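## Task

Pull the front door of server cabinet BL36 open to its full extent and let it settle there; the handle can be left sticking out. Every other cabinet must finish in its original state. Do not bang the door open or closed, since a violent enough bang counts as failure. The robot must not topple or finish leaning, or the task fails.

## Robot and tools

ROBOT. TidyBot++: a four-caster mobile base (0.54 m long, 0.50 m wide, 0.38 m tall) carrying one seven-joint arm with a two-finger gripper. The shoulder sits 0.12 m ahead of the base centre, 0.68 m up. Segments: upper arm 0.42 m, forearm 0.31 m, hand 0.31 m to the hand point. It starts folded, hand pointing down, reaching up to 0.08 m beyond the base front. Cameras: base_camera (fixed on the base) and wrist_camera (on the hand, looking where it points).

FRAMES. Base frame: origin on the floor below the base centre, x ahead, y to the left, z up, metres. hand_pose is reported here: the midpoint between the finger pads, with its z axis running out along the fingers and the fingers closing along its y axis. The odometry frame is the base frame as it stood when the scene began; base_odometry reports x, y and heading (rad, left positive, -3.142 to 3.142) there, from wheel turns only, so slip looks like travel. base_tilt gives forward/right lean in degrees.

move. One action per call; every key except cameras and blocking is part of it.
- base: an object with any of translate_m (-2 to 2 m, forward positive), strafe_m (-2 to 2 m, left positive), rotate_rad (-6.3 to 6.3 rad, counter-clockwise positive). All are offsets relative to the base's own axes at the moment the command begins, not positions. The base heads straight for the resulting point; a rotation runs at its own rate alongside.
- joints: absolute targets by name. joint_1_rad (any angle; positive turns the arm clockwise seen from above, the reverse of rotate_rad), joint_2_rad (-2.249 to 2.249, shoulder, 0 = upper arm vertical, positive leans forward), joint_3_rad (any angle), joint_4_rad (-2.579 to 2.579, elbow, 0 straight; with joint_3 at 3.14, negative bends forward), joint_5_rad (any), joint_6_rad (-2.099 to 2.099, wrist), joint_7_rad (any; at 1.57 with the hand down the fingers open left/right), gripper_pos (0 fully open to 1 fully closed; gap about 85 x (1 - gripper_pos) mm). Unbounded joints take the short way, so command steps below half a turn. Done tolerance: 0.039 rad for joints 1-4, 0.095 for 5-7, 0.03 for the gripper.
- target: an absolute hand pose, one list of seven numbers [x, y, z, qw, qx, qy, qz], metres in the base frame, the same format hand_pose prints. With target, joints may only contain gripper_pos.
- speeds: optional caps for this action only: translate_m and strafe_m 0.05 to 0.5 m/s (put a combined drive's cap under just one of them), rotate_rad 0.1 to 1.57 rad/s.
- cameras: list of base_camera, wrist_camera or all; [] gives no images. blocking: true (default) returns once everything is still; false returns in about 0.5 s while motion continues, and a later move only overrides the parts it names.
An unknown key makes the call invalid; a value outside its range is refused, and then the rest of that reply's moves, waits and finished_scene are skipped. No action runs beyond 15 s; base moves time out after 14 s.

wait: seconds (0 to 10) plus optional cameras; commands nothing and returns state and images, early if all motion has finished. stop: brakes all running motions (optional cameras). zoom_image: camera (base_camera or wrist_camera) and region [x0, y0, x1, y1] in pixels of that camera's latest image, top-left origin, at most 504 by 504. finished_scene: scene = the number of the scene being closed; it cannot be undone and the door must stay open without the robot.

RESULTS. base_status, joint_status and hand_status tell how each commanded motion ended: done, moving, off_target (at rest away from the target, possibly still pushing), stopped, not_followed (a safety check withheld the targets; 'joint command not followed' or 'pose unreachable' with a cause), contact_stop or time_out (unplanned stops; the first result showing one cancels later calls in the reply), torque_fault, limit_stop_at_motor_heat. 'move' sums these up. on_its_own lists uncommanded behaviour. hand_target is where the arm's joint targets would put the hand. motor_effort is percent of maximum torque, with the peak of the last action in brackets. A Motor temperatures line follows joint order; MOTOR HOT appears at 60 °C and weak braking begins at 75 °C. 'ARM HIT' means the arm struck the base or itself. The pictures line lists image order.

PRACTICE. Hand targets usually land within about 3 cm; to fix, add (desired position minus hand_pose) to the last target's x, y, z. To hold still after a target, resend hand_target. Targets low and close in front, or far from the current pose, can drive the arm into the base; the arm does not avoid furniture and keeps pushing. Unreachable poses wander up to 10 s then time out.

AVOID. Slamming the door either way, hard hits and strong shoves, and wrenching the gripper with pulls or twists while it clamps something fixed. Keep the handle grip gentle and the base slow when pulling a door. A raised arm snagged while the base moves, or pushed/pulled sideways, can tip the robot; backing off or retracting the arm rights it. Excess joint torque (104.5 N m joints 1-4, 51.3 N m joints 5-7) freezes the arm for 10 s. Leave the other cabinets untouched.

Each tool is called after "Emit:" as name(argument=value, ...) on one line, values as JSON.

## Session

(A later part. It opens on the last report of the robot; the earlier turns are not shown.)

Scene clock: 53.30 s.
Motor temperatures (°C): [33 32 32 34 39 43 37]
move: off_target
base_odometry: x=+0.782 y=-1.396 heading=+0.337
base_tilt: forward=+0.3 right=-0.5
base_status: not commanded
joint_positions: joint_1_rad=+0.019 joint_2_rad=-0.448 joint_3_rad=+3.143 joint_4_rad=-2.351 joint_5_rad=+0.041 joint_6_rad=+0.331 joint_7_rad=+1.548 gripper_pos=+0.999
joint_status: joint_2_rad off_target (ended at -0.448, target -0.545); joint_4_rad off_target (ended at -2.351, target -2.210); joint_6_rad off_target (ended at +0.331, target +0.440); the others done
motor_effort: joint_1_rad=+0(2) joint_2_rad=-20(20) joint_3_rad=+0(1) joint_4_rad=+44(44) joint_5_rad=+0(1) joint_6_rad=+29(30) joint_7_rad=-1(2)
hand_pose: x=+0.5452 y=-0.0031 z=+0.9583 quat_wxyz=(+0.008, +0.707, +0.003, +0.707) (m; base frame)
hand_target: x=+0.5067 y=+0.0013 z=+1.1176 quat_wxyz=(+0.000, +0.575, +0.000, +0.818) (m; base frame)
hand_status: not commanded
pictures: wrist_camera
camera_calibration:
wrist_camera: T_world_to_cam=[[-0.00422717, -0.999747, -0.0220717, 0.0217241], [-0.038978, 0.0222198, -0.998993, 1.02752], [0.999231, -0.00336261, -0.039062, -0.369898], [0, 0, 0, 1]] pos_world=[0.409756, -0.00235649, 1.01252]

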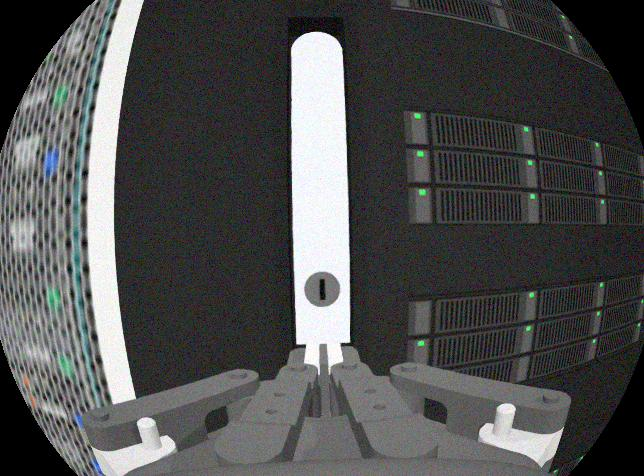

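Emit:
move(base={"translate_m": -0.03}, speeds={"translate_m": 0.08}, cameras=["wrist_camera"])

Emit:
zoom_image(camera="wrist_camera", region=[220, 0, 440, 380])

Scene clock: 54.43 s.
Motor temperatures (°C): [33 32 32 34 39 43 37]
move: done
base_odometry: x=+0.754 y=-1.406 heading=+0.337
base_tilt: forward=+0.3 right=-0.5
base_status: done
joint_positions: joint_1_rad=+0.019 joint_2_rad=-0.438 joint_3_rad=+3.144 joint_4_rad=-2.339 joint_5_rad=+0.041 joint_6_rad=+0.328 joint_7_rad=+1.548 gripper_pos=+0.999
joint_status: not commanded
motor_effort: joint_1_rad=-2(3) joint_2_rad=-25(27) joint_3_rad=-1(2) joint_4_rad=+44(46) joint_5_rad=+1(1) joint_6_rad=+31(32) joint_7_rad=-1(1)
hand_pose: x=+0.5494 y=-0.0038 z=+0.9600 quat_wxyz=(+0.008, +0.708, +0.003, +0.706) (m; base frame)
hand_target: x=+0.5067 y=+0.0013 z=+1.1176 quat_wxyz=(+0.000, +0.575, +0.000, +0.818) (m; base frame)
hand_status: not commanded
pictures: wrist_camera
camera_calibration:
wrist_camera: T_world_to_cam=[[-0.00539885, -0.999728, -0.0227095, 0.0222985], [-0.0409559, 0.0229119, -0.998898, 1.03034], [0.999146, -0.00446281, -0.0410684, -0.372034], [0, 0, 0, 1]] pos_world=[0.414035, -0.0029749, 1.01443]

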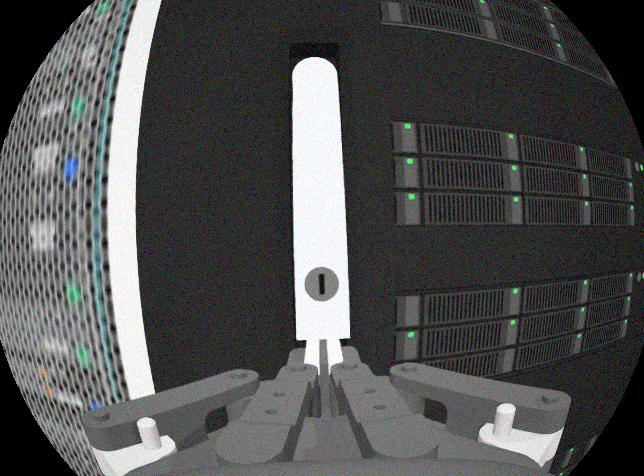

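Scaled by 1.326.

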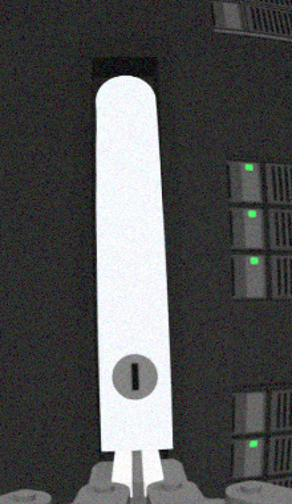

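Emit:
move(base={"translate_m": -0.045}, speeds={"translate_m": 0.1}, cameras=["wrist_camera"])

Emit:
zoom_image(camera="wrist_camera", region=[220, 0, 440, 380])

Scene clock: 55.73 s.
Motor temperatures (°C): [33 32 32 34 39 43 37]
move: done
base_odometry: x=+0.711 y=-1.421 heading=+0.337
base_tilt: forward=+0.3 right=-0.6
base_status: done
joint_positions: joint_1_rad=+0.018 joint_2_rad=-0.467 joint_3_rad=+3.146 joint_4_rad=-2.320 joint_5_rad=+0.041 joint_6_rad=+0.331 joint_7_rad=+1.548 gripper_pos=+0.999
joint_status: not commanded
motor_effort: joint_1_rad=+0(3) joint_2_rad=-20(26) joint_3_rad=+1(3) joint_4_rad=+40(48) joint_5_rad=+0(2) joint_6_rad=+27(36) joint_7_rad=-1(2)
hand_pose: x=+0.5425 y=-0.0042 z=+0.9852 quat_wxyz=(+0.009, +0.690, +0.002, +0.724) (m; base frame)
hand_target: x=+0.5067 y=+0.0013 z=+1.1176 quat_wxyz=(+0.000, +0.575, +0.000, +0.818) (m; base frame)
hand_status: not commanded
pictures: wrist_camera
camera_calibration:
wrist_camera: T_world_to_cam=[[-0.00483151, -0.999729, -0.0227649, 0.0221983], [0.0106997, 0.0227122, -0.999685, 1.02797], [0.999931, -0.00507357, 0.010587, -0.4155], [0, 0, 0, 1]] pos_world=[0.40458, -0.00326331, 1.03255]

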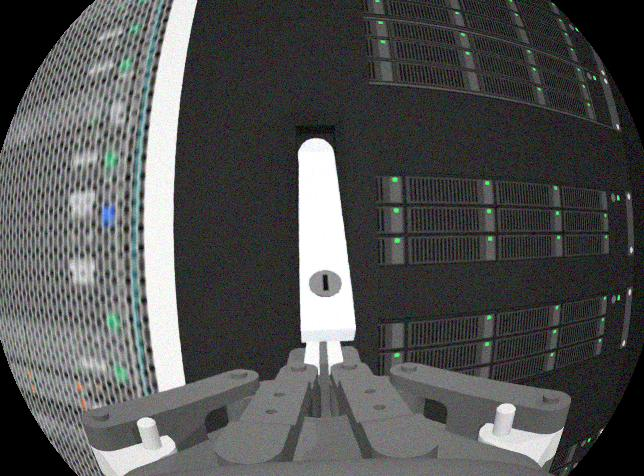

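Scaled by 1.326.

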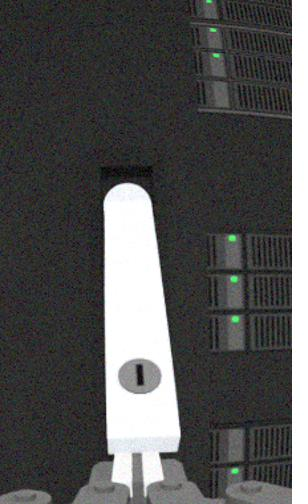

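Emit:
move(joints={"joint_1_rad": 0.0, "joint_2_rad": -0.455, "joint_3_rad": 3.1416, "joint_4_rad": -2.335, "joint_5_rad": 0.0, "joint_6_rad": 0.33, "joint_7_rad": 1.57}, base={"translate_m": -0.06, "strafe_m": -0.002}, speeds={"translate_m": 0.15}, cameras=[])

Emit:
move(joints={"joint_1_rad": 0.0, "joint_2_rad": -0.440, "joint_3_rad": 3.1416, "joint_4_rad": -2.163, "joint_5_rad": 0.0, "joint_6_rad": 0.12, "joint_7_rad": 1.57, "gripper_pos": 0.3}, cameras=["wrist_camera"])

Emit:
zoom_image(camera="wrist_camera", region=[220, 100, 440, 400])

Scene clock: 58.37 s.
Motor temperatures (°C): [33 32 32 34 39 43 37]
move: done
base_odometry: x=+0.655 y=-1.443 heading=+0.337
base_tilt: forward=+0.2 right=-0.5
base_status: done
joint_positions: joint_1_rad=+0.018 joint_2_rad=-0.462 joint_3_rad=+3.146 joint_4_rad=-2.318 joint_5_rad=+0.041 joint_6_rad=+0.358 joint_7_rad=+1.548 gripper_pos=+0.999
joint_status: all done
motor_effort: joint_1_rad=+0(2) joint_2_rad=-5(21) joint_3_rad=+0(1) joint_4_rad=+21(40) joint_5_rad=+0(2) joint_6_rad=+9(27) joint_7_rad=-1(2)
hand_pose: x=+0.5436 y=-0.0037 z=+0.9929 quat_wxyz=(+0.008, +0.681, +0.003, +0.732) (m; base frame)
hand_target: x=+0.5448 y=+0.0014 z=+0.9706 quat_wxyz=(+0.000, +0.700, +0.000, +0.714) (m; base frame)
hand_status: not commanded
pictures: none
No camera images: "cameras" was empty.

Scene clock: 59.77 s.
Motor temperatures (°C): [33 32 32 34 39 43 37]
move: done
base_odometry: x=+0.655 y=-1.443 heading=+0.337
base_tilt: forward=+0.3 right=-0.5
base_status: not commanded
joint_positions: joint_1_rad=+0.018 joint_2_rad=-0.452 joint_3_rad=+3.146 joint_4_rad=-2.170 joint_5_rad=+0.041 joint_6_rad=+0.160 joint_7_rad=+1.548 gripper_pos=+0.300
joint_status: all done
motor_effort: joint_1_rad=+0(2) joint_2_rad=-6(7) joint_3_rad=+0(1) joint_4_rad=+20(22) joint_5_rad=+0(2) joint_6_rad=+10(11) joint_7_rad=-1(2)
hand_pose: x=+0.5576 y=-0.0065 z=+1.0183 quat_wxyz=(+0.011, +0.703, +0.001, +0.712) (m; base frame)
hand_target: x=+0.5616 y=+0.0014 z=+1.0048 quat_wxyz=(+0.000, +0.718, +0.000, +0.696) (m; base frame)
hand_status: not commanded
pictures: wrist_camera
camera_calibration:
wrist_camera: T_world_to_cam=[[-0.0121207, -0.999695, -0.0215332, 0.0235236], [-0.0249587, 0.0218305, -0.99945, 1.08061], [0.999615, -0.0115766, -0.0252157, -0.394356], [0, 0, 0, 1]] pos_world=[0.421459, -0.00463918, 1.07058]

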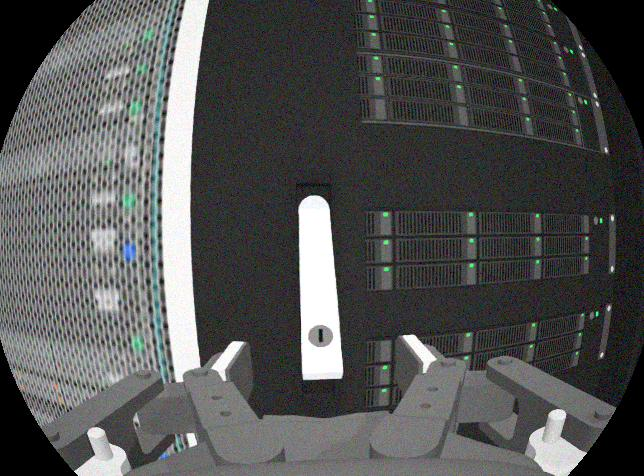

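Scaled by 1.680.

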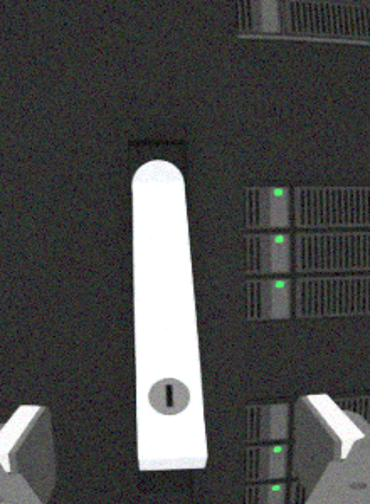

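Emit:
move(base={"translate_m": 0.08}, speeds={"translate_m": 0.15}, joints={"gripper_pos": 0.5}, cameras=["wrist_camera"])

Emit:
zoom_image(camera="wrist_camera", region=[220, 100, 440, 400])

Scene clock: 61.53 s.
Motor temperatures (°C): [33 32 32 34 39 43 37]
move: done
base_odometry: x=+0.731 y=-1.416 heading=+0.337
base_tilt: forward=+0.3 right=-0.5
base_status: done
joint_positions: joint_1_rad=+0.017 joint_2_rad=-0.439 joint_3_rad=+3.146 joint_4_rad=-2.170 joint_5_rad=+0.041 joint_6_rad=+0.157 joint_7_rad=+1.548 gripper_pos=+0.500
joint_status: all done
motor_effort: joint_1_rad=+0(1) joint_2_rad=-6(9) joint_3_rad=+0(1) joint_4_rad=+21(22) joint_5_rad=+0(1) joint_6_rad=+9(10) joint_7_rad=-1(2)
hand_pose: x=+0.5620 y=-0.0065 z=+1.0116 quat_wxyz=(+0.011, +0.708, +0.001, +0.706) (m; base frame)
hand_target: x=+0.5616 y=+0.0014 z=+1.0048 quat_wxyz=(+0.000, +0.718, +0.000, +0.696) (m; base frame)
hand_status: not commanded
pictures: wrist_camera
camera_calibration:
wrist_camera: T_world_to_cam=[[-0.012259, -0.999693, -0.0215215, 0.0235598], [-0.041044, 0.0220081, -0.998915, 1.08255], [0.999082, -0.0113624, -0.0413012, -0.382294], [0, 0, 0, 1]] pos_world=[0.426664, -0.00461609, 1.06609]

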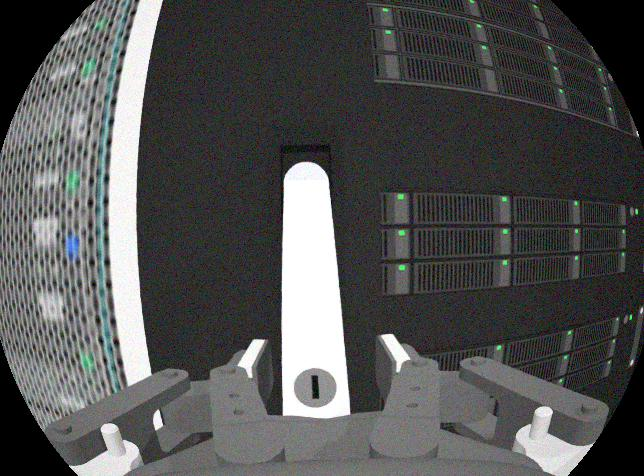

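Scaled by 1.680.

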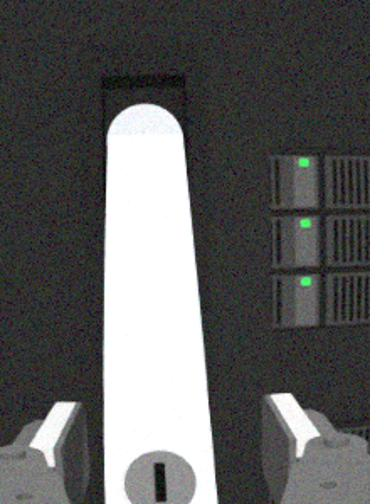

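Emit:
move(base={"strafe_m": 0.002}, joints={"gripper_pos": 0.8}, cameras=["wrist_camera"])

Emit:
zoom_image(camera="wrist_camera", region=[220, 100, 440, 400])

Scene clock: 62.80 s.
Motor temperatures (°C): [33 32 32 34 39 43 37]
move: done
base_odometry: x=+0.730 y=-1.415 heading=+0.337
base_tilt: forward=+0.2 right=-0.5
base_status: done
joint_positions: joint_1_rad=+0.015 joint_2_rad=-0.439 joint_3_rad=+3.144 joint_4_rad=-2.169 joint_5_rad=+0.041 joint_6_rad=+0.157 joint_7_rad=+1.552 gripper_pos=+0.784
joint_status: all done
motor_effort: joint_1_rad=-1(4) joint_2_rad=-6(7) joint_3_rad=+0(4) joint_4_rad=+21(22) joint_5_rad=-3(3) joint_6_rad=+10(10) joint_7_rad=-4(5)
hand_pose: x=+0.5620 y=-0.0045 z=+1.0115 quat_wxyz=(+0.011, +0.708, +0.004, +0.706) (m; base frame)
hand_target: x=+0.5616 y=+0.0014 z=+1.0048 quat_wxyz=(+0.000, +0.718, +0.000, +0.696) (m; base frame)
hand_status: not commanded
pictures: wrist_camera
camera_calibration:
wrist_camera: T_world_to_cam=[[-0.00820926, -0.999811, -0.0175982, 0.0193171], [-0.0414528, 0.017924, -0.99898, 1.08272], [0.999107, -0.00747139, -0.0415921, -0.381989], [0, 0, 0, 1]] pos_world=[0.426688, -0.00294707, 1.06606]

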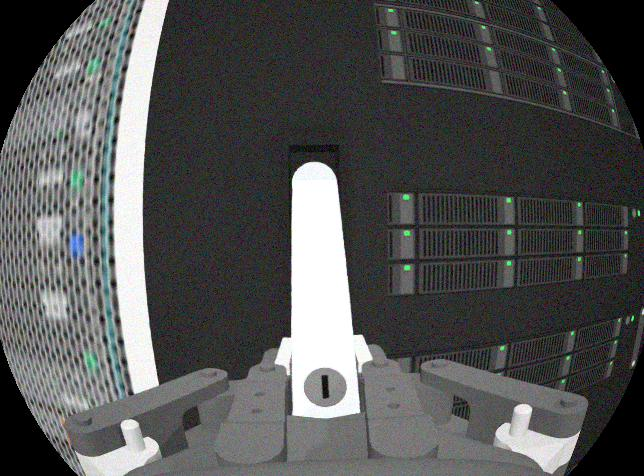

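Scaled by 1.680.

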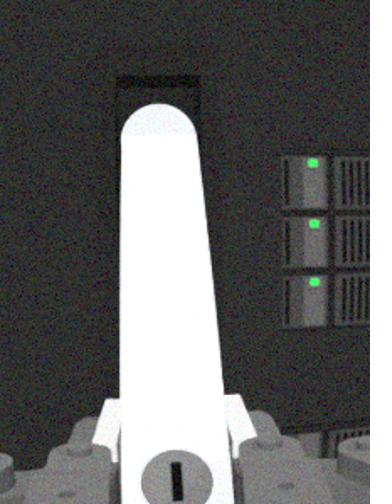

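Emit:
move(joints={"gripper_pos": 0.86}, cameras=[])

Emit:
move(base={"strafe_m": -0.045}, speeds={"strafe_m": 0.12}, joints={"joint_1_rad": 0.0, "joint_2_rad": -0.445, "joint_3_rad": 3.1416, "joint_4_rad": -2.125, "joint_5_rad": 0.0, "joint_6_rad": 0.077, "joint_7_rad": 2.09}, cameras=["wrist_camera"])

Scene clock: 65.43 s.
Motor temperatures (°C): [33 32 32 34 39 43 37]
move: off_target
base_odometry: x=+0.730 y=-1.415 heading=+0.337
base_tilt: forward=+0.3 right=-0.5
base_status: not commanded
joint_positions: joint_1_rad=+0.015 joint_2_rad=-0.439 joint_3_rad=+3.144 joint_4_rad=-2.169 joint_5_rad=+0.041 joint_6_rad=+0.157 joint_7_rad=+1.552 gripper_pos=+0.791
joint_status: gripper_pos off_target (ended at +0.791, target +0.860)
motor_effort: joint_1_rad=+0(1) joint_2_rad=-5(6) joint_3_rad=+0(0) joint_4_rad=+22(22) joint_5_rad=-4(5) joint_6_rad=+9(10) joint_7_rad=-5(6)
hand_pose: x=+0.5620 y=-0.0045 z=+1.0115 quat_wxyz=(+0.011, +0.708, +0.004, +0.706) (m; base frame)
hand_target: x=+0.5616 y=+0.0014 z=+1.0048 quat_wxyz=(+0.000, +0.718, +0.000, +0.696) (m; base frame)
hand_status: not commanded
pictures: none
No camera images: "cameras" was empty.

Scene clock: 66.63 s.
Motor temperatures (°C): [33 32 32 34 39 43 37]
move: done
base_odometry: x=+0.746 y=-1.457 heading=+0.337
base_tilt: forward=+0.3 right=-0.5
base_status: done
joint_positions: joint_1_rad=+0.004 joint_2_rad=-0.444 joint_3_rad=+3.133 joint_4_rad=-2.144 joint_5_rad=+0.016 joint_6_rad=+0.120 joint_7_rad=+2.004 gripper_pos=+0.794
joint_status: all done
motor_effort: joint_1_rad=+1(3) joint_2_rad=-4(9) joint_3_rad=+2(5) joint_4_rad=+22(23) joint_5_rad=+3(5) joint_6_rad=+9(11) joint_7_rad=+2(4)
hand_pose: x=+0.5613 y=+0.0049 z=+1.0182 quat_wxyz=(+0.156, +0.692, +0.162, +0.686) (m; base frame)
hand_target: x=+0.5615 y=+0.0013 z=+1.0173 quat_wxyz=(+0.179, +0.694, +0.184, +0.672) (m; base frame)
hand_status: not commanded
pictures: wrist_camera
camera_calibration:
wrist_camera: T_world_to_cam=[[0.0114449, -0.915066, 0.403142, -0.411009], [-0.0445647, -0.403234, -0.914011, 1.00652], [0.998941, -0.00750508, -0.0453946, -0.37697], [0, 0, 0, 1]] pos_world=[0.42613, 0.0269342, 1.06855]

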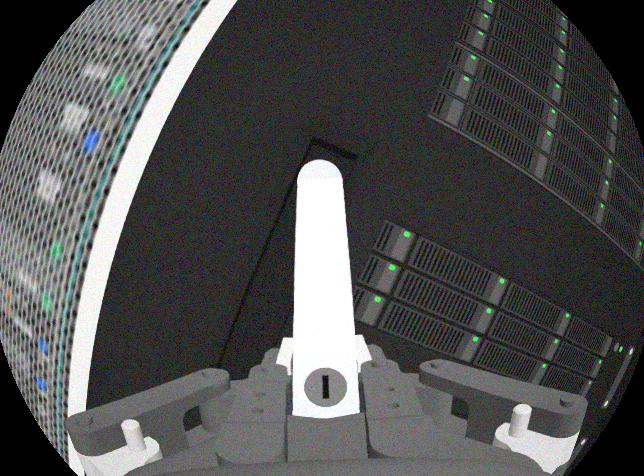

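Emit:
move(base={"strafe_m": -0.033}, speeds={"strafe_m": 0.12}, joints={"joint_1_rad": 0.0, "joint_2_rad": -0.451, "joint_3_rad": 3.1416, "joint_4_rad": -2.018, "joint_5_rad": 0.0, "joint_6_rad": -0.036, "joint_7_rad": 2.64}, cameras=["wrist_camera"])

Scene clock: 68.23 s.
Motor temperatures (°C): [33 32 32 34 39 43 37]
move: done
base_odometry: x=+0.757 y=-1.488 heading=+0.337
base_tilt: forward=+0.3 right=-0.5
base_status: done
joint_positions: joint_1_rad=-0.002 joint_2_rad=-0.447 joint_3_rad=+3.137 joint_4_rad=-2.045 joint_5_rad=+0.016 joint_6_rad=+0.008 joint_7_rad=+2.550 gripper_pos=+0.794
joint_status: all done
motor_effort: joint_1_rad=-2(5) joint_2_rad=-5(6) joint_3_rad=-1(6) joint_4_rad=+24(25) joint_5_rad=+4(4) joint_6_rad=+9(11) joint_7_rad=+2(3)
hand_pose: x=+0.5627 y=+0.0050 z=+1.0465 quat_wxyz=(+0.333, +0.626, +0.343, +0.616) (m; base frame)
hand_target: x=+0.5611 y=+0.0013 z=+1.0517 quat_wxyz=(+0.354, +0.618, +0.366, +0.599) (m; base frame)
hand_status: not commanded
pictures: wrist_camera
camera_calibration:
wrist_camera: T_world_to_cam=[[0.0218973, -0.57418, 0.818436, -0.864559], [-0.0440094, -0.818393, -0.572972, 0.677265], [0.998791, -0.0234724, -0.0431899, -0.379253], [0, 0, 0, 1]] pos_world=[0.427532, 0.0489538, 1.07926]

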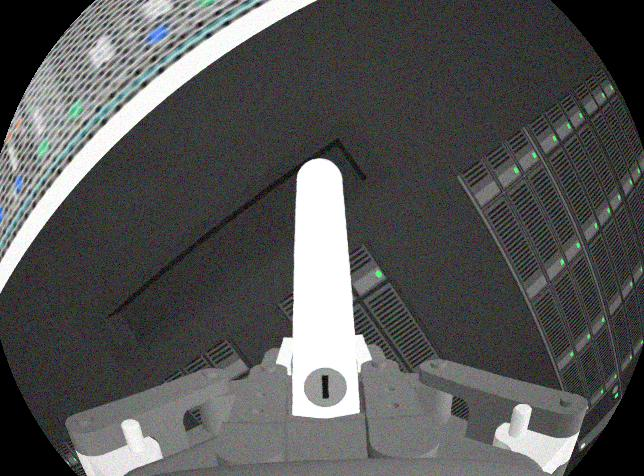

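Emit:
move(base={"strafe_m": -0.012}, speeds={"strafe_m": 0.1}, joints={"joint_1_rad": 0.0, "joint_2_rad": -0.444, "joint_3_rad": 3.1416, "joint_4_rad": -1.867, "joint_5_rad": 0.0, "joint_6_rad": -0.18, "joint_7_rad": 3.2}, cameras=["wrist_camera"])

Scene clock: 69.87 s.
Motor temperatures (°C): [33 32 32 34 39 43 37]
move: off_target
base_odometry: x=+0.761 y=-1.499 heading=+0.337
base_tilt: forward=+0.2 right=-0.5
base_status: done
joint_positions: joint_1_rad=-0.004 joint_2_rad=-0.443 joint_3_rad=+3.138 joint_4_rad=-1.902 joint_5_rad=+0.016 joint_6_rad=-0.139 joint_7_rad=+3.101 gripper_pos=+0.794
joint_status: joint_7_rad off_target (ended at +3.101, target +3.200); the others done
motor_effort: joint_1_rad=+0(4) joint_2_rad=-7(9) joint_3_rad=+0(6) joint_4_rad=+25(26) joint_5_rad=+5(5) joint_6_rad=+9(10) joint_7_rad=+3(4)
hand_pose: x=+0.5622 y=+0.0043 z=+1.0886 quat_wxyz=(+0.486, +0.511, +0.502, +0.500) (m; base frame)
hand_target: x=+0.5603 y=+0.0013 z=+1.0981 quat_wxyz=(+0.506, +0.493, +0.523, +0.477) (m; base frame)
hand_status: not commanded
pictures: wrist_camera
camera_calibration:
wrist_camera: T_world_to_cam=[[0.0297988, -0.0609764, 0.997694, -1.10119], [-0.0352203, -0.997582, -0.0599175, 0.138132], [0.998935, -0.0333536, -0.0318743, -0.389319], [0, 0, 0, 1]] pos_world=[0.426583, 0.0576662, 1.09452]

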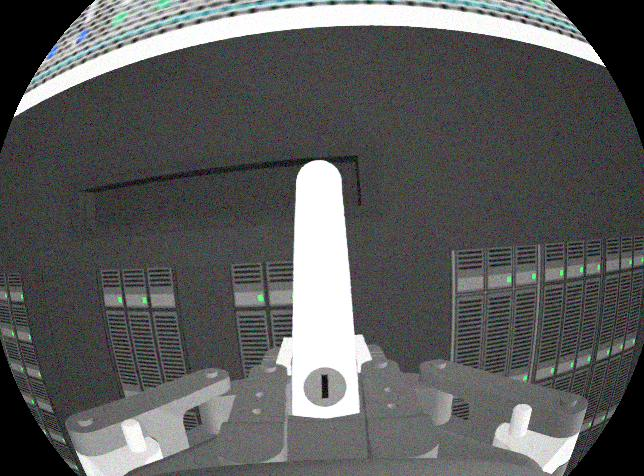

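Emit:
move(joints={"joint_1_rad": 0.0, "joint_2_rad": -0.444, "joint_3_rad": 3.1416, "joint_4_rad": -1.845, "joint_5_rad": 0.0, "joint_6_rad": -0.2, "joint_7_rad": 3.29}, cameras=[])

Emit:
move(base={"translate_m": -0.03}, speeds={"translate_m": 0.08}, cameras=["wrist_camera"])

Scene clock: 71.00 s.
Motor temperatures (°C): [33 32 32 34 39 43 37]
move: off_target
base_odometry: x=+0.761 y=-1.499 heading=+0.337
base_tilt: forward=+0.3 right=-0.5
base_status: not commanded
joint_positions: joint_1_rad=-0.004 joint_2_rad=-0.441 joint_3_rad=+3.141 joint_4_rad=-1.893 joint_5_rad=-0.022 joint_6_rad=-0.155 joint_7_rad=+3.162 gripper_pos=+0.794
joint_status: joint_4_rad off_target (ended at -1.893, target -1.845); joint_7_rad off_target (ended at +3.162, target +3.290); the others done
motor_effort: joint_1_rad=+0(1) joint_2_rad=-9(9) joint_3_rad=-1(2) joint_4_rad=+28(29) joint_5_rad=+11(13) joint_6_rad=+8(10) joint_7_rad=+9(11)
hand_pose: x=+0.5625 y=+0.0043 z=+1.0887 quat_wxyz=(+0.489, +0.507, +0.510, +0.493) (m; base frame)
hand_target: x=+0.5592 y=+0.0014 z=+1.1055 quat_wxyz=(+0.528, +0.468, +0.544, +0.455) (m; base frame)
hand_status: not commanded
pictures: none
No camera images: "cameras" was empty.

Scene clock: 71.93 s.
Motor temperatures (°C): [33 32 32 34 39 43 37]
move: done
base_odometry: x=+0.733 y=-1.510 heading=+0.338
base_tilt: forward=+0.3 right=-0.5
base_status: done
joint_positions: joint_1_rad=-0.004 joint_2_rad=-0.432 joint_3_rad=+3.156 joint_4_rad=-1.882 joint_5_rad=-0.022 joint_6_rad=-0.165 joint_7_rad=+3.169 gripper_pos=+0.794
joint_status: not commanded
motor_effort: joint_1_rad=+0(3) joint_2_rad=-10(13) joint_3_rad=-2(5) joint_4_rad=+27(30) joint_5_rad=+10(11) joint_6_rad=+7(9) joint_7_rad=+9(9)
hand_pose: x=+0.5662 y=-0.0040 z=+1.0882 quat_wxyz=(+0.490, +0.512, +0.509, +0.488) (m; base frame)
hand_target: x=+0.5592 y=+0.0014 z=+1.1055 quat_wxyz=(+0.528, +0.468, +0.544, +0.455) (m; base frame)
hand_status: not commanded
pictures: wrist_camera
camera_calibration:
wrist_camera: T_world_to_cam=[[0.0461052, -0.0394196, 0.998159, -1.11112], [-0.0449553, -0.998291, -0.0373483, 0.110966], [0.997925, -0.0431505, -0.0477985, -0.375706], [0, 0, 0, 1]] pos_world=[0.431144, 0.0507645, 1.09526]

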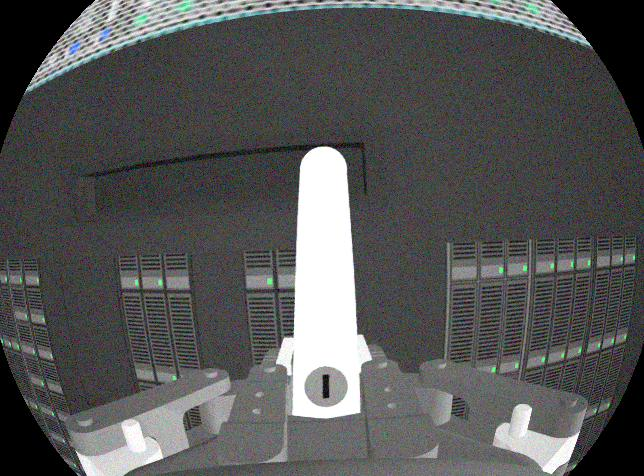

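Emit:
move(base={"translate_m": -0.0746, "strafe_m": -0.2466, "rotate_rad": 0.35}, speeds={"strafe_m": 0.15, "rotate_rad": 0.2}, joints={"joint_7_rad": 3.2, "joint_4_rad": -1.86}, cameras=["wrist_camera", "base_camera"])

Scene clock: 75.87 s.
Motor temperatures (°C): [33 32 32 34 39 43 37]
move: done
base_odometry: x=+0.744 y=-1.767 heading=+0.688
base_tilt: forward=+0.3 right=-0.5
base_status: done
joint_positions: joint_1_rad=-0.003 joint_2_rad=-0.434 joint_3_rad=+3.140 joint_4_rad=-1.881 joint_5_rad=-0.022 joint_6_rad=-0.170 joint_7_rad=+3.151 gripper_pos=+0.794
joint_status: all done
motor_effort: joint_1_rad=+3(5) joint_2_rad=-9(11) joint_3_rad=+2(6) joint_4_rad=+27(28) joint_5_rad=+9(10) joint_6_rad=+8(10) joint_7_rad=+8(10)
hand_pose: x=+0.5651 y=+0.0047 z=+1.0881 quat_wxyz=(+0.483, +0.512, +0.510, +0.493) (m; base frame)
hand_target: x=+0.5598 y=+0.0014 z=+1.0962 quat_wxyz=(+0.503, +0.496, +0.526, +0.474) (m; base frame)
hand_status: not commanded
pictures: base_camera, wrist_camera
camera_calibration:
wrist_camera: T_world_to_cam=[[0.0488095, -0.0499675, 0.997557, -1.11136], [-0.0324766, -0.998299, -0.0484156, 0.124578], [0.99828, -0.0300342, -0.0503492, -0.371729], [0, 0, 0, 1]] pos_world=[0.429381, 0.0576694, 1.09596]

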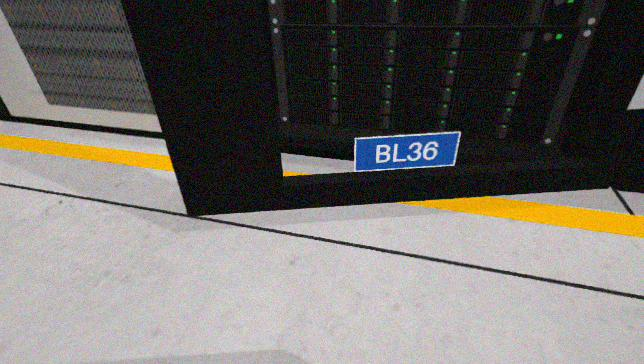

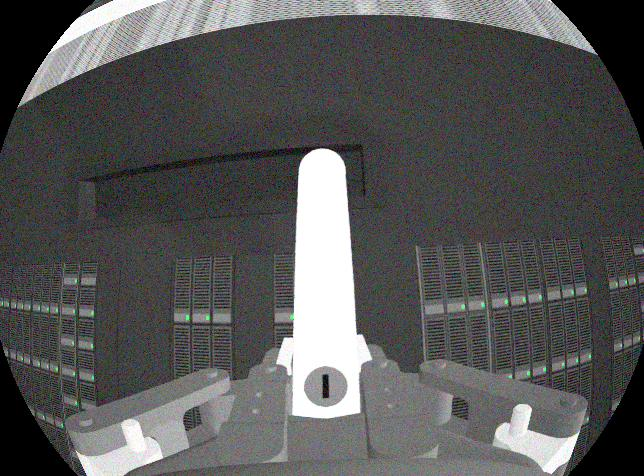

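Emit:
move(base={"translate_m": -0.1124, "strafe_m": -0.2855, "rotate_rad": 0.4}, speeds={"strafe_m": 0.18, "rotate_rad": 0.23}, cameras=["wrist_camera", "base_camera"])

Scene clock: 80.40 s.
Motor temperatures (°C): [33 32 32 34 39 43 37]
move: done
base_odometry: x=+0.838 y=-2.059 heading=+1.089
base_tilt: forward=+0.3 right=-0.5
base_status: done
joint_positions: joint_1_rad=-0.007 joint_2_rad=-0.436 joint_3_rad=+3.133 joint_4_rad=-1.881 joint_5_rad=-0.022 joint_6_rad=-0.172 joint_7_rad=+3.151 gripper_pos=+0.794
joint_status: not commanded
motor_effort: joint_1_rad=+3(5) joint_2_rad=-8(11) joint_3_rad=+3(4) joint_4_rad=+26(28) joint_5_rad=+10(11) joint_6_rad=+7(9) joint_7_rad=+8(9)
hand_pose: x=+0.5641 y=+0.0104 z=+1.0880 quat_wxyz=(+0.481, +0.509, +0.514, +0.495) (m; base frame)
hand_target: x=+0.5598 y=+0.0014 z=+1.0962 quat_wxyz=(+0.503, +0.496, +0.526, +0.474) (m; base frame)
hand_status: not commanded
pictures: base_camera, wrist_camera
camera_calibration:
wrist_camera: T_world_to_cam=[[0.0498865, -0.0466225, 0.997666, -1.11172], [-0.0224343, -0.99871, -0.0455495, 0.12139], [0.998503, -0.0201096, -0.0508681, -0.370288], [0, 0, 0, 1]] pos_world=[0.427917, 0.0619557, 1.09582]

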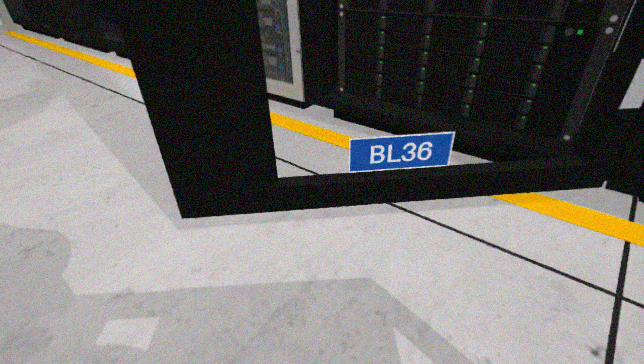

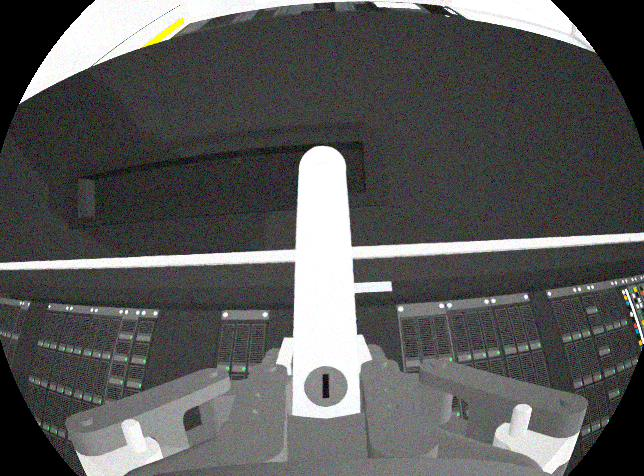

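Emit:
move(joints={"gripper_pos": 0.45}, cameras=["wrist_camera"])

Emit:
move(base={"translate_m": -0.15}, speeds={"translate_m": 0.25}, cameras=["wrist_camera", "base_camera"])

Scene clock: 84.03 s.
Motor temperatures (°C): [33 32 32 34 39 43 37]
move: done
base_odometry: x=+0.838 y=-2.059 heading=+1.089
base_tilt: forward=+0.3 right=-0.5
base_status: not commanded
joint_positions: joint_1_rad=-0.006 joint_2_rad=-0.436 joint_3_rad=+3.136 joint_4_rad=-1.862 joint_5_rad=-0.008 joint_6_rad=-0.178 joint_7_rad=+3.181 gripper_pos=+0.450
joint_status: all done
motor_effort: joint_1_rad=-1(3) joint_2_rad=-7(9) joint_3_rad=+0(3) joint_4_rad=+21(27) joint_5_rad=+0(10) joint_6_rad=+9(11) joint_7_rad=-1(8)
hand_pose: x=+0.5633 y=+0.0077 z=+1.0985 quat_wxyz=(+0.497, +0.496, +0.520, +0.486) (m; base frame)
hand_target: x=+0.5598 y=+0.0014 z=+1.0962 quat_wxyz=(+0.503, +0.496, +0.526, +0.474) (m; base frame)
hand_status: not commanded
pictures: wrist_camera
camera_calibration:
wrist_camera: T_world_to_cam=[[0.0350455, -0.00421353, 0.999377, -1.11616], [-0.025981, -0.999657, -0.00330362, 0.0748228], [0.999048, -0.025849, -0.0351429, -0.386503], [0, 0, 0, 1]] pos_world=[0.427195, 0.0601035, 1.10213]

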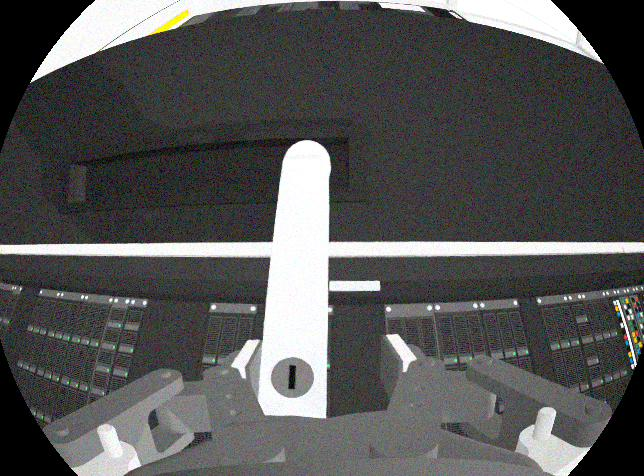

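Scene clock: 85.43 s.
Motor temperatures (°C): [33 32 32 34 39 43 37]
move: done
base_odometry: x=+0.769 y=-2.192 heading=+1.089
base_tilt: forward=+0.3 right=-0.5
base_status: done
joint_positions: joint_1_rad=-0.006 joint_2_rad=-0.445 joint_3_rad=+3.136 joint_4_rad=-1.862 joint_5_rad=-0.008 joint_6_rad=-0.178 joint_7_rad=+3.181 gripper_pos=+0.450
joint_status: not commanded
motor_effort: joint_1_rad=-1(1) joint_2_rad=-6(11) joint_3_rad=+0(1) joint_4_rad=+21(22) joint_5_rad=+1(1) joint_6_rad=+10(10) joint_7_rad=-1(2)
hand_pose: x=+0.5594 y=+0.0077 z=+1.1026 quat_wxyz=(+0.499, +0.494, +0.517, +0.489) (m; base frame)
hand_target: x=+0.5598 y=+0.0014 z=+1.0962 quat_wxyz=(+0.503, +0.496, +0.526, +0.474) (m; base frame)
hand_status: not commanded
pictures: base_camera, wrist_camera
camera_calibration:
wrist_camera: T_world_to_cam=[[0.0258514, -0.00430437, 0.999657, -1.11526], [-0.0260288, -0.999655, -0.00363125, 0.0750519], [0.999327, -0.025926, -0.0259545, -0.392802], [0, 0, 0, 1]] pos_world=[0.423322, 0.0600417, 1.10495]

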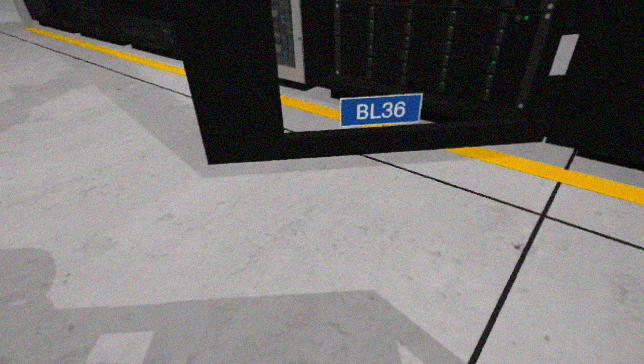

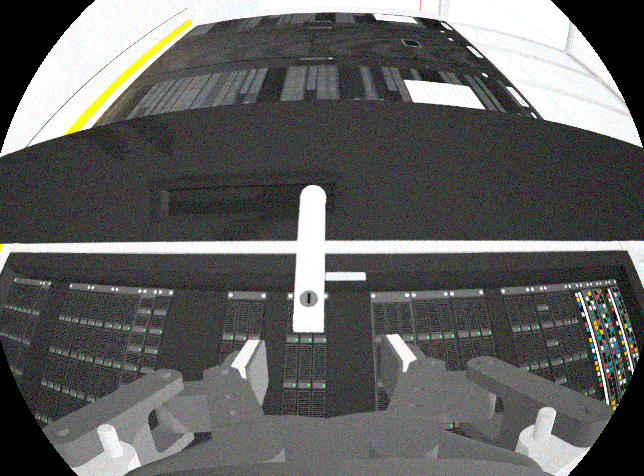

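Emit:
move(cameras=["base_camera", "wrist_camera"])

Scene clock: 86.87 s.
Motor temperatures (°C): [33 32 32 34 39 43 37]
base_odometry: x=+0.769 y=-2.192 heading=+1.089
base_tilt: forward=+0.3 right=-0.5
base_status: done
joint_positions: joint_1_rad=-0.006 joint_2_rad=-0.445 joint_3_rad=+3.136 joint_4_rad=-1.862 joint_5_rad=-0.008 joint_6_rad=-0.178 joint_7_rad=+3.181 gripper_pos=+0.450
joint_status: not commanded
motor_effort: joint_1_rad=+0(1) joint_2_rad=-7(11) joint_3_rad=+0(1) joint_4_rad=+21(22) joint_5_rad=+1(1) joint_6_rad=+9(10) joint_7_rad=-2(2)
hand_pose: x=+0.5594 y=+0.0077 z=+1.1026 quat_wxyz=(+0.499, +0.494, +0.517, +0.489) (m; base frame)
hand_target: x=+0.5598 y=+0.0014 z=+1.0962 quat_wxyz=(+0.503, +0.496, +0.526, +0.474) (m; base frame)
hand_status: not commanded
pictures: base_camera, wrist_camera
camera_calibration:
wrist_camera: T_world_to_cam=[[0.0258514, -0.00430437, 0.999657, -1.11526], [-0.0260288, -0.999655, -0.00363125, 0.0750519], [0.999327, -0.025926, -0.0259545, -0.392802], [0, 0, 0, 1]] pos_world=[0.423322, 0.0600417, 1.10495]

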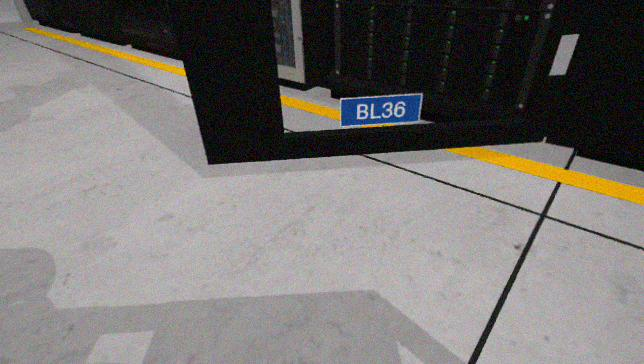

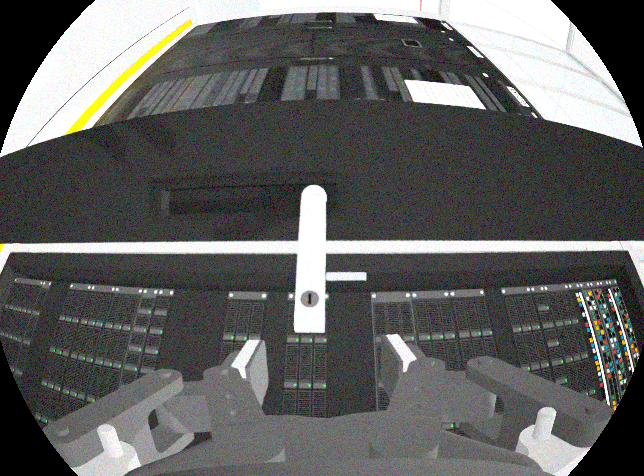

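Emit:
move(base={"translate_m": 0.063, "strafe_m": 0.401, "rotate_rad": -1.052}, joints={"gripper_pos": 1.0}, cameras=["base_camera", "wrist_camera"])

Scene clock: 100.33 s.
Motor temperatures (°C): [33 32 32 34 39 43 37]
move: done
base_odometry: x=+0.443 y=-1.951 heading=+0.038
base_tilt: forward=+0.3 right=-0.5
base_status: done
joint_positions: joint_1_rad=-0.006 joint_2_rad=-0.445 joint_3_rad=+3.137 joint_4_rad=-1.862 joint_5_rad=-0.008 joint_6_rad=-0.178 joint_7_rad=+3.181 gripper_pos=+0.999
joint_status: all done
motor_effort: joint_1_rad=-1(1) joint_2_rad=-7(8) joint_3_rad=+0(2) joint_4_rad=+20(22) joint_5_rad=+0(1) joint_6_rad=+10(10) joint_7_rad=-1(2)
hand_pose: x=+0.5598 y=+0.0071 z=+1.1022 quat_wxyz=(+0.499, +0.495, +0.517, +0.488) (m; base frame)
hand_target: x=+0.5598 y=+0.0014 z=+1.0962 quat_wxyz=(+0.503, +0.496, +0.526, +0.474) (m; base frame)
hand_status: not commanded
pictures: base_camera, wrist_camera
camera_calibration:
wrist_camera: T_world_to_cam=[[0.026643, -0.00471356, 0.999634, -1.11534], [-0.0268539, -0.999631, -0.00399782, 0.0754004], [0.999284, -0.0267375, -0.0267598, -0.392257], [0, 0, 0, 1]] pos_world=[0.423717, 0.0596273, 1.10474]

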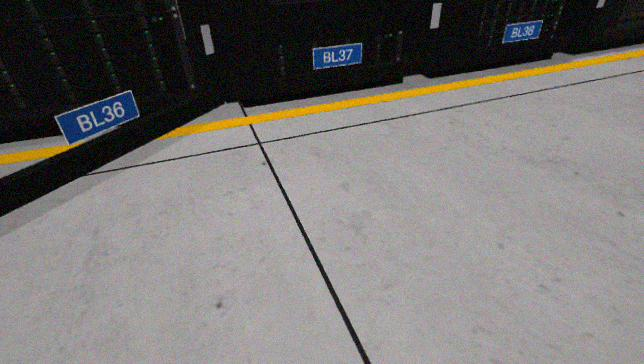

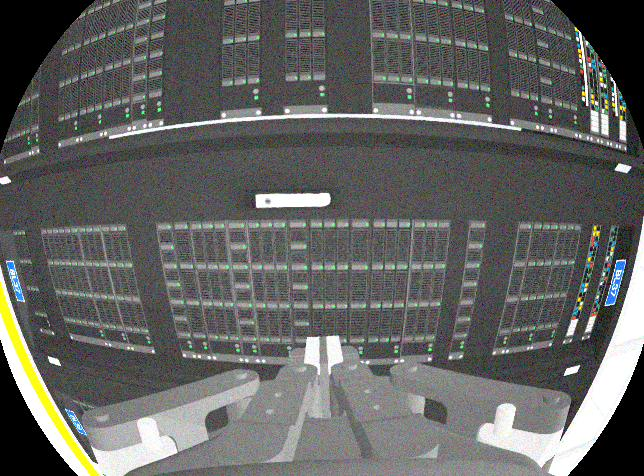

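Emit:
move(base={"translate_m": -0.113, "strafe_m": 0.579}, cameras=["base_camera", "wrist_camera"])

Scene clock: 103.07 s.
Motor temperatures (°C): [33 32 32 34 39 43 37]
move: done
base_odometry: x=+0.308 y=-1.376 heading=+0.038
base_tilt: forward=+0.2 right=-0.6
base_status: done
joint_positions: joint_1_rad=-0.006 joint_2_rad=-0.444 joint_3_rad=+3.139 joint_4_rad=-1.862 joint_5_rad=-0.008 joint_6_rad=-0.178 joint_7_rad=+3.181 gripper_pos=+0.999
joint_status: not commanded
motor_effort: joint_1_rad=+0(1) joint_2_rad=-6(8) joint_3_rad=+0(2) joint_4_rad=+21(22) joint_5_rad=+0(1) joint_6_rad=+10(10) joint_7_rad=-1(3)
hand_pose: x=+0.5599 y=+0.0060 z=+1.1022 quat_wxyz=(+0.499, +0.495, +0.517, +0.488) (m; base frame)
hand_target: x=+0.5598 y=+0.0014 z=+1.0962 quat_wxyz=(+0.503, +0.496, +0.526, +0.474) (m; base frame)
hand_status: not commanded
pictures: base_camera, wrist_camera
camera_calibration:
wrist_camera: T_world_to_cam=[[0.0267267, -0.00559358, 0.999627, -1.11535], [-0.0286047, -0.999579, -0.00482851, 0.0761758], [0.999233, -0.028465, -0.0268755, -0.392193], [0, 0, 0, 1]] pos_world=[0.423881, 0.0587412, 1.10477]

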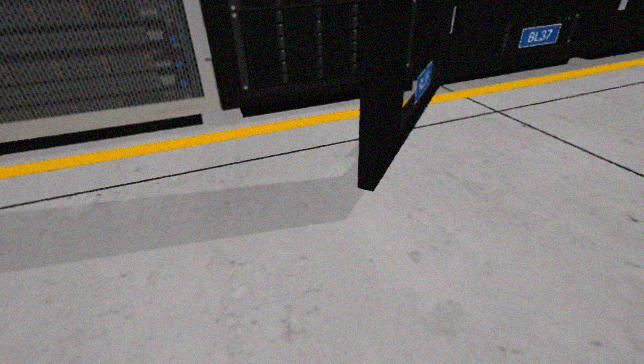

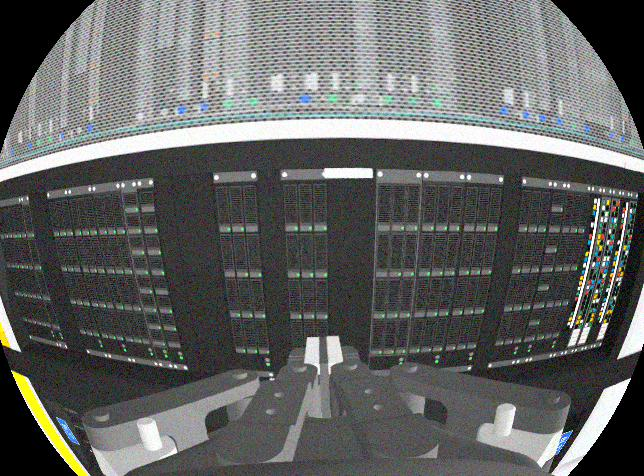

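Emit:
move(base={"translate_m": 0.15, "strafe_m": -0.045}, cameras=["base_camera", "wrist_camera"])

Scene clock: 106.23 s.
Motor temperatures (°C): [33 32 32 34 39 43 37]
move: done
base_odometry: x=+0.459 y=-1.415 heading=+0.039
base_tilt: forward=+0.3 right=-0.5
base_status: done
joint_positions: joint_1_rad=-0.006 joint_2_rad=-0.436 joint_3_rad=+3.139 joint_4_rad=-1.862 joint_5_rad=-0.008 joint_6_rad=-0.178 joint_7_rad=+3.181 gripper_pos=+0.999
joint_status: not commanded
motor_effort: joint_1_rad=+0(1) joint_2_rad=-7(10) joint_3_rad=+0(1) joint_4_rad=+21(22) joint_5_rad=+0(1) joint_6_rad=+10(10) joint_7_rad=-2(2)
hand_pose: x=+0.5632 y=+0.0060 z=+1.0987 quat_wxyz=(+0.497, +0.497, +0.519, +0.486) (m; base frame)
hand_target: x=+0.5598 y=+0.0014 z=+1.0962 quat_wxyz=(+0.503, +0.496, +0.526, +0.474) (m; base frame)
hand_status: not commanded
pictures: base_camera, wrist_camera
camera_calibration:
wrist_camera: T_world_to_cam=[[0.0347161, -0.00557609, 0.999382, -1.11614], [-0.0286955, -0.999578, -0.00458037, 0.0760174], [0.998985, -0.0285187, -0.0348615, -0.386719], [0, 0, 0, 1]] pos_world=[0.427256, 0.0587329, 1.10231]

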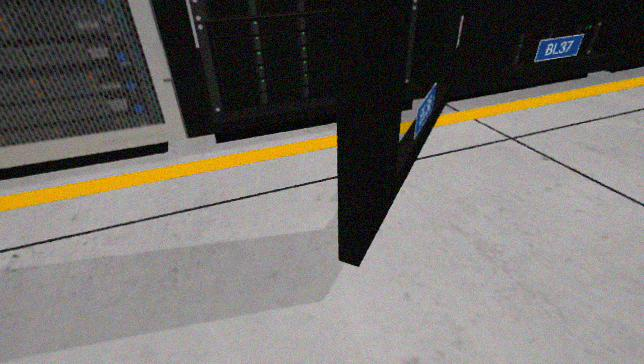

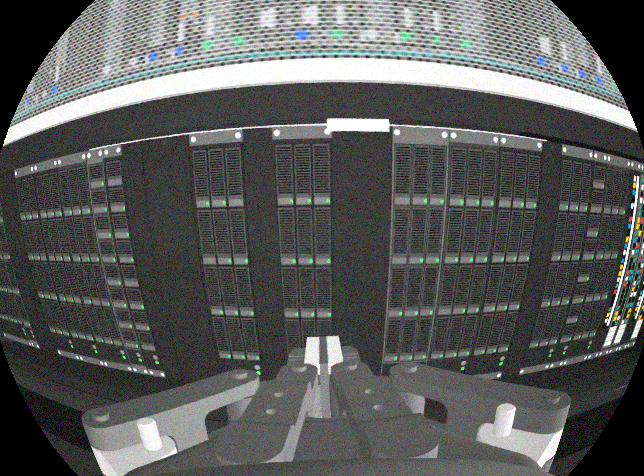

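Emit:
move(base={"translate_m": -0.068, "strafe_m": -0.2815}, speeds={"strafe_m": 0.18}, cameras=["base_camera"])

Scene clock: 109.03 s.
Motor temperatures (°C): [33 32 32 34 39 43 37]
move: done
base_odometry: x=+0.403 y=-1.699 heading=+0.039
base_tilt: forward=+0.3 right=-0.5
base_status: done
joint_positions: joint_1_rad=-0.006 joint_2_rad=-0.441 joint_3_rad=+3.139 joint_4_rad=-1.862 joint_5_rad=-0.008 joint_6_rad=-0.179 joint_7_rad=+3.181 gripper_pos=+0.999
joint_status: not commanded
motor_effort: joint_1_rad=-1(3) joint_2_rad=-7(8) joint_3_rad=+0(6) joint_4_rad=+21(23) joint_5_rad=+0(1) joint_6_rad=+10(11) joint_7_rad=-1(2)
hand_pose: x=+0.5612 y=+0.0060 z=+1.1006 quat_wxyz=(+0.498, +0.496, +0.518, +0.487) (m; base frame)
hand_target: x=+0.5598 y=+0.0014 z=+1.0962 quat_wxyz=(+0.503, +0.496, +0.526, +0.474) (m; base frame)
hand_status: not commanded
pictures: base_camera

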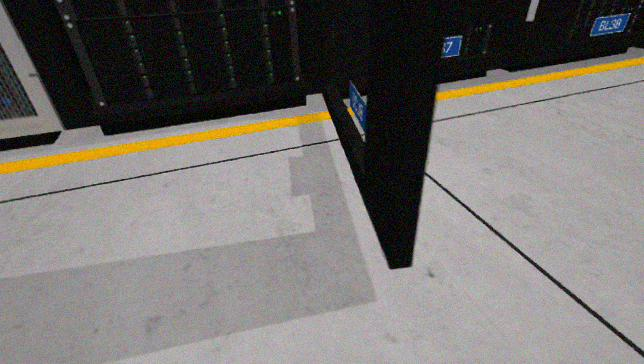

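Emit:
move(base={"translate_m": 0.03, "strafe_m": -0.2053}, speeds={"strafe_m": 0.2}, cameras=[])

Emit:
move(base={"translate_m": 0.1272, "strafe_m": -0.192}, speeds={"strafe_m": 0.2}, cameras=["base_camera", "wrist_camera"])

Scene clock: 111.47 s.
Motor temperatures (°C): [33 32 31 34 39 43 37]
move: done
base_odometry: x=+0.440 y=-1.904 heading=+0.039
base_tilt: forward=+0.3 right=-0.5
base_status: done
joint_positions: joint_1_rad=-0.009 joint_2_rad=-0.442 joint_3_rad=+3.144 joint_4_rad=-1.862 joint_5_rad=-0.008 joint_6_rad=-0.179 joint_7_rad=+3.181 gripper_pos=+0.999
joint_status: not commanded
motor_effort: joint_1_rad=-1(8) joint_2_rad=-6(9) joint_3_rad=+0(9) joint_4_rad=+21(22) joint_5_rad=+0(2) joint_6_rad=+10(11) joint_7_rad=-1(2)
hand_pose: x=+0.5608 y=+0.0042 z=+1.1011 quat_wxyz=(+0.499, +0.497, +0.516, +0.488) (m; base frame)
hand_target: x=+0.5598 y=+0.0014 z=+1.0962 quat_wxyz=(+0.503, +0.496, +0.526, +0.474) (m; base frame)
hand_status: not commanded
pictures: none
No camera images: "cameras" was empty.

Scene clock: 113.27 s.
Motor temperatures (°C): [33 32 32 34 39 43 37]
move: done
base_odometry: x=+0.575 y=-2.090 heading=+0.039
base_tilt: forward=+0.2 right=-0.6
base_status: done
joint_positions: joint_1_rad=-0.102 joint_2_rad=-0.501 joint_3_rad=+2.981 joint_4_rad=-1.861 joint_5_rad=-0.008 joint_6_rad=-0.199 joint_7_rad=+3.181 gripper_pos=+0.999
joint_status: not commanded
motor_effort: joint_1_rad=+19(22) joint_2_rad=+6(10) joint_3_rad=+28(31) joint_4_rad=+20(24) joint_5_rad=+7(8) joint_6_rad=+12(15) joint_7_rad=+1(2)
hand_pose: x=+0.5154 y=+0.1350 z=+1.1159 quat_wxyz=(+0.466, +0.403, +0.578, +0.535) (m; base frame)
hand_target: x=+0.5598 y=+0.0014 z=+1.0962 quat_wxyz=(+0.503, +0.496, +0.526, +0.474) (m; base frame)
hand_status: not commanded
pictures: base_camera, wrist_camera
camera_calibration:
wrist_camera: T_world_to_cam=[[-0.0212583, 0.066652, 0.99755, -1.10983], [0.204813, -0.976324, 0.0695984, -0.00259107], [0.97857, 0.205791, 0.00710375, -0.402628], [0, 0, 0, 1]] pos_world=[0.370937, 0.1543, 1.11015]

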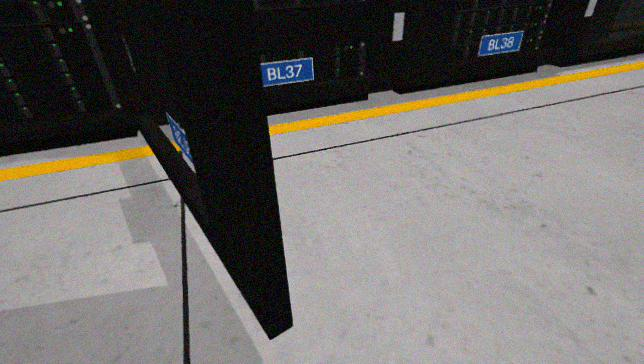

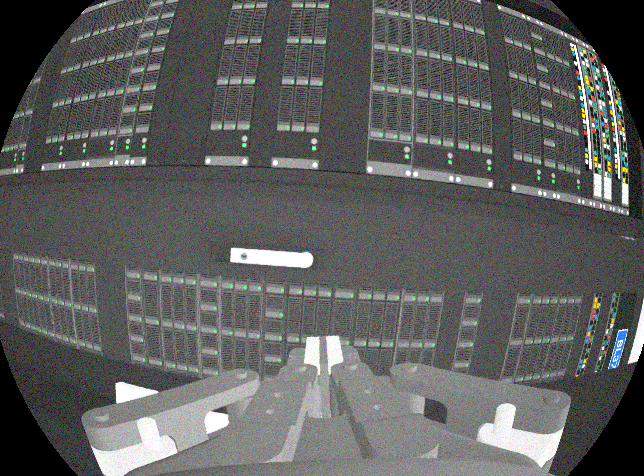

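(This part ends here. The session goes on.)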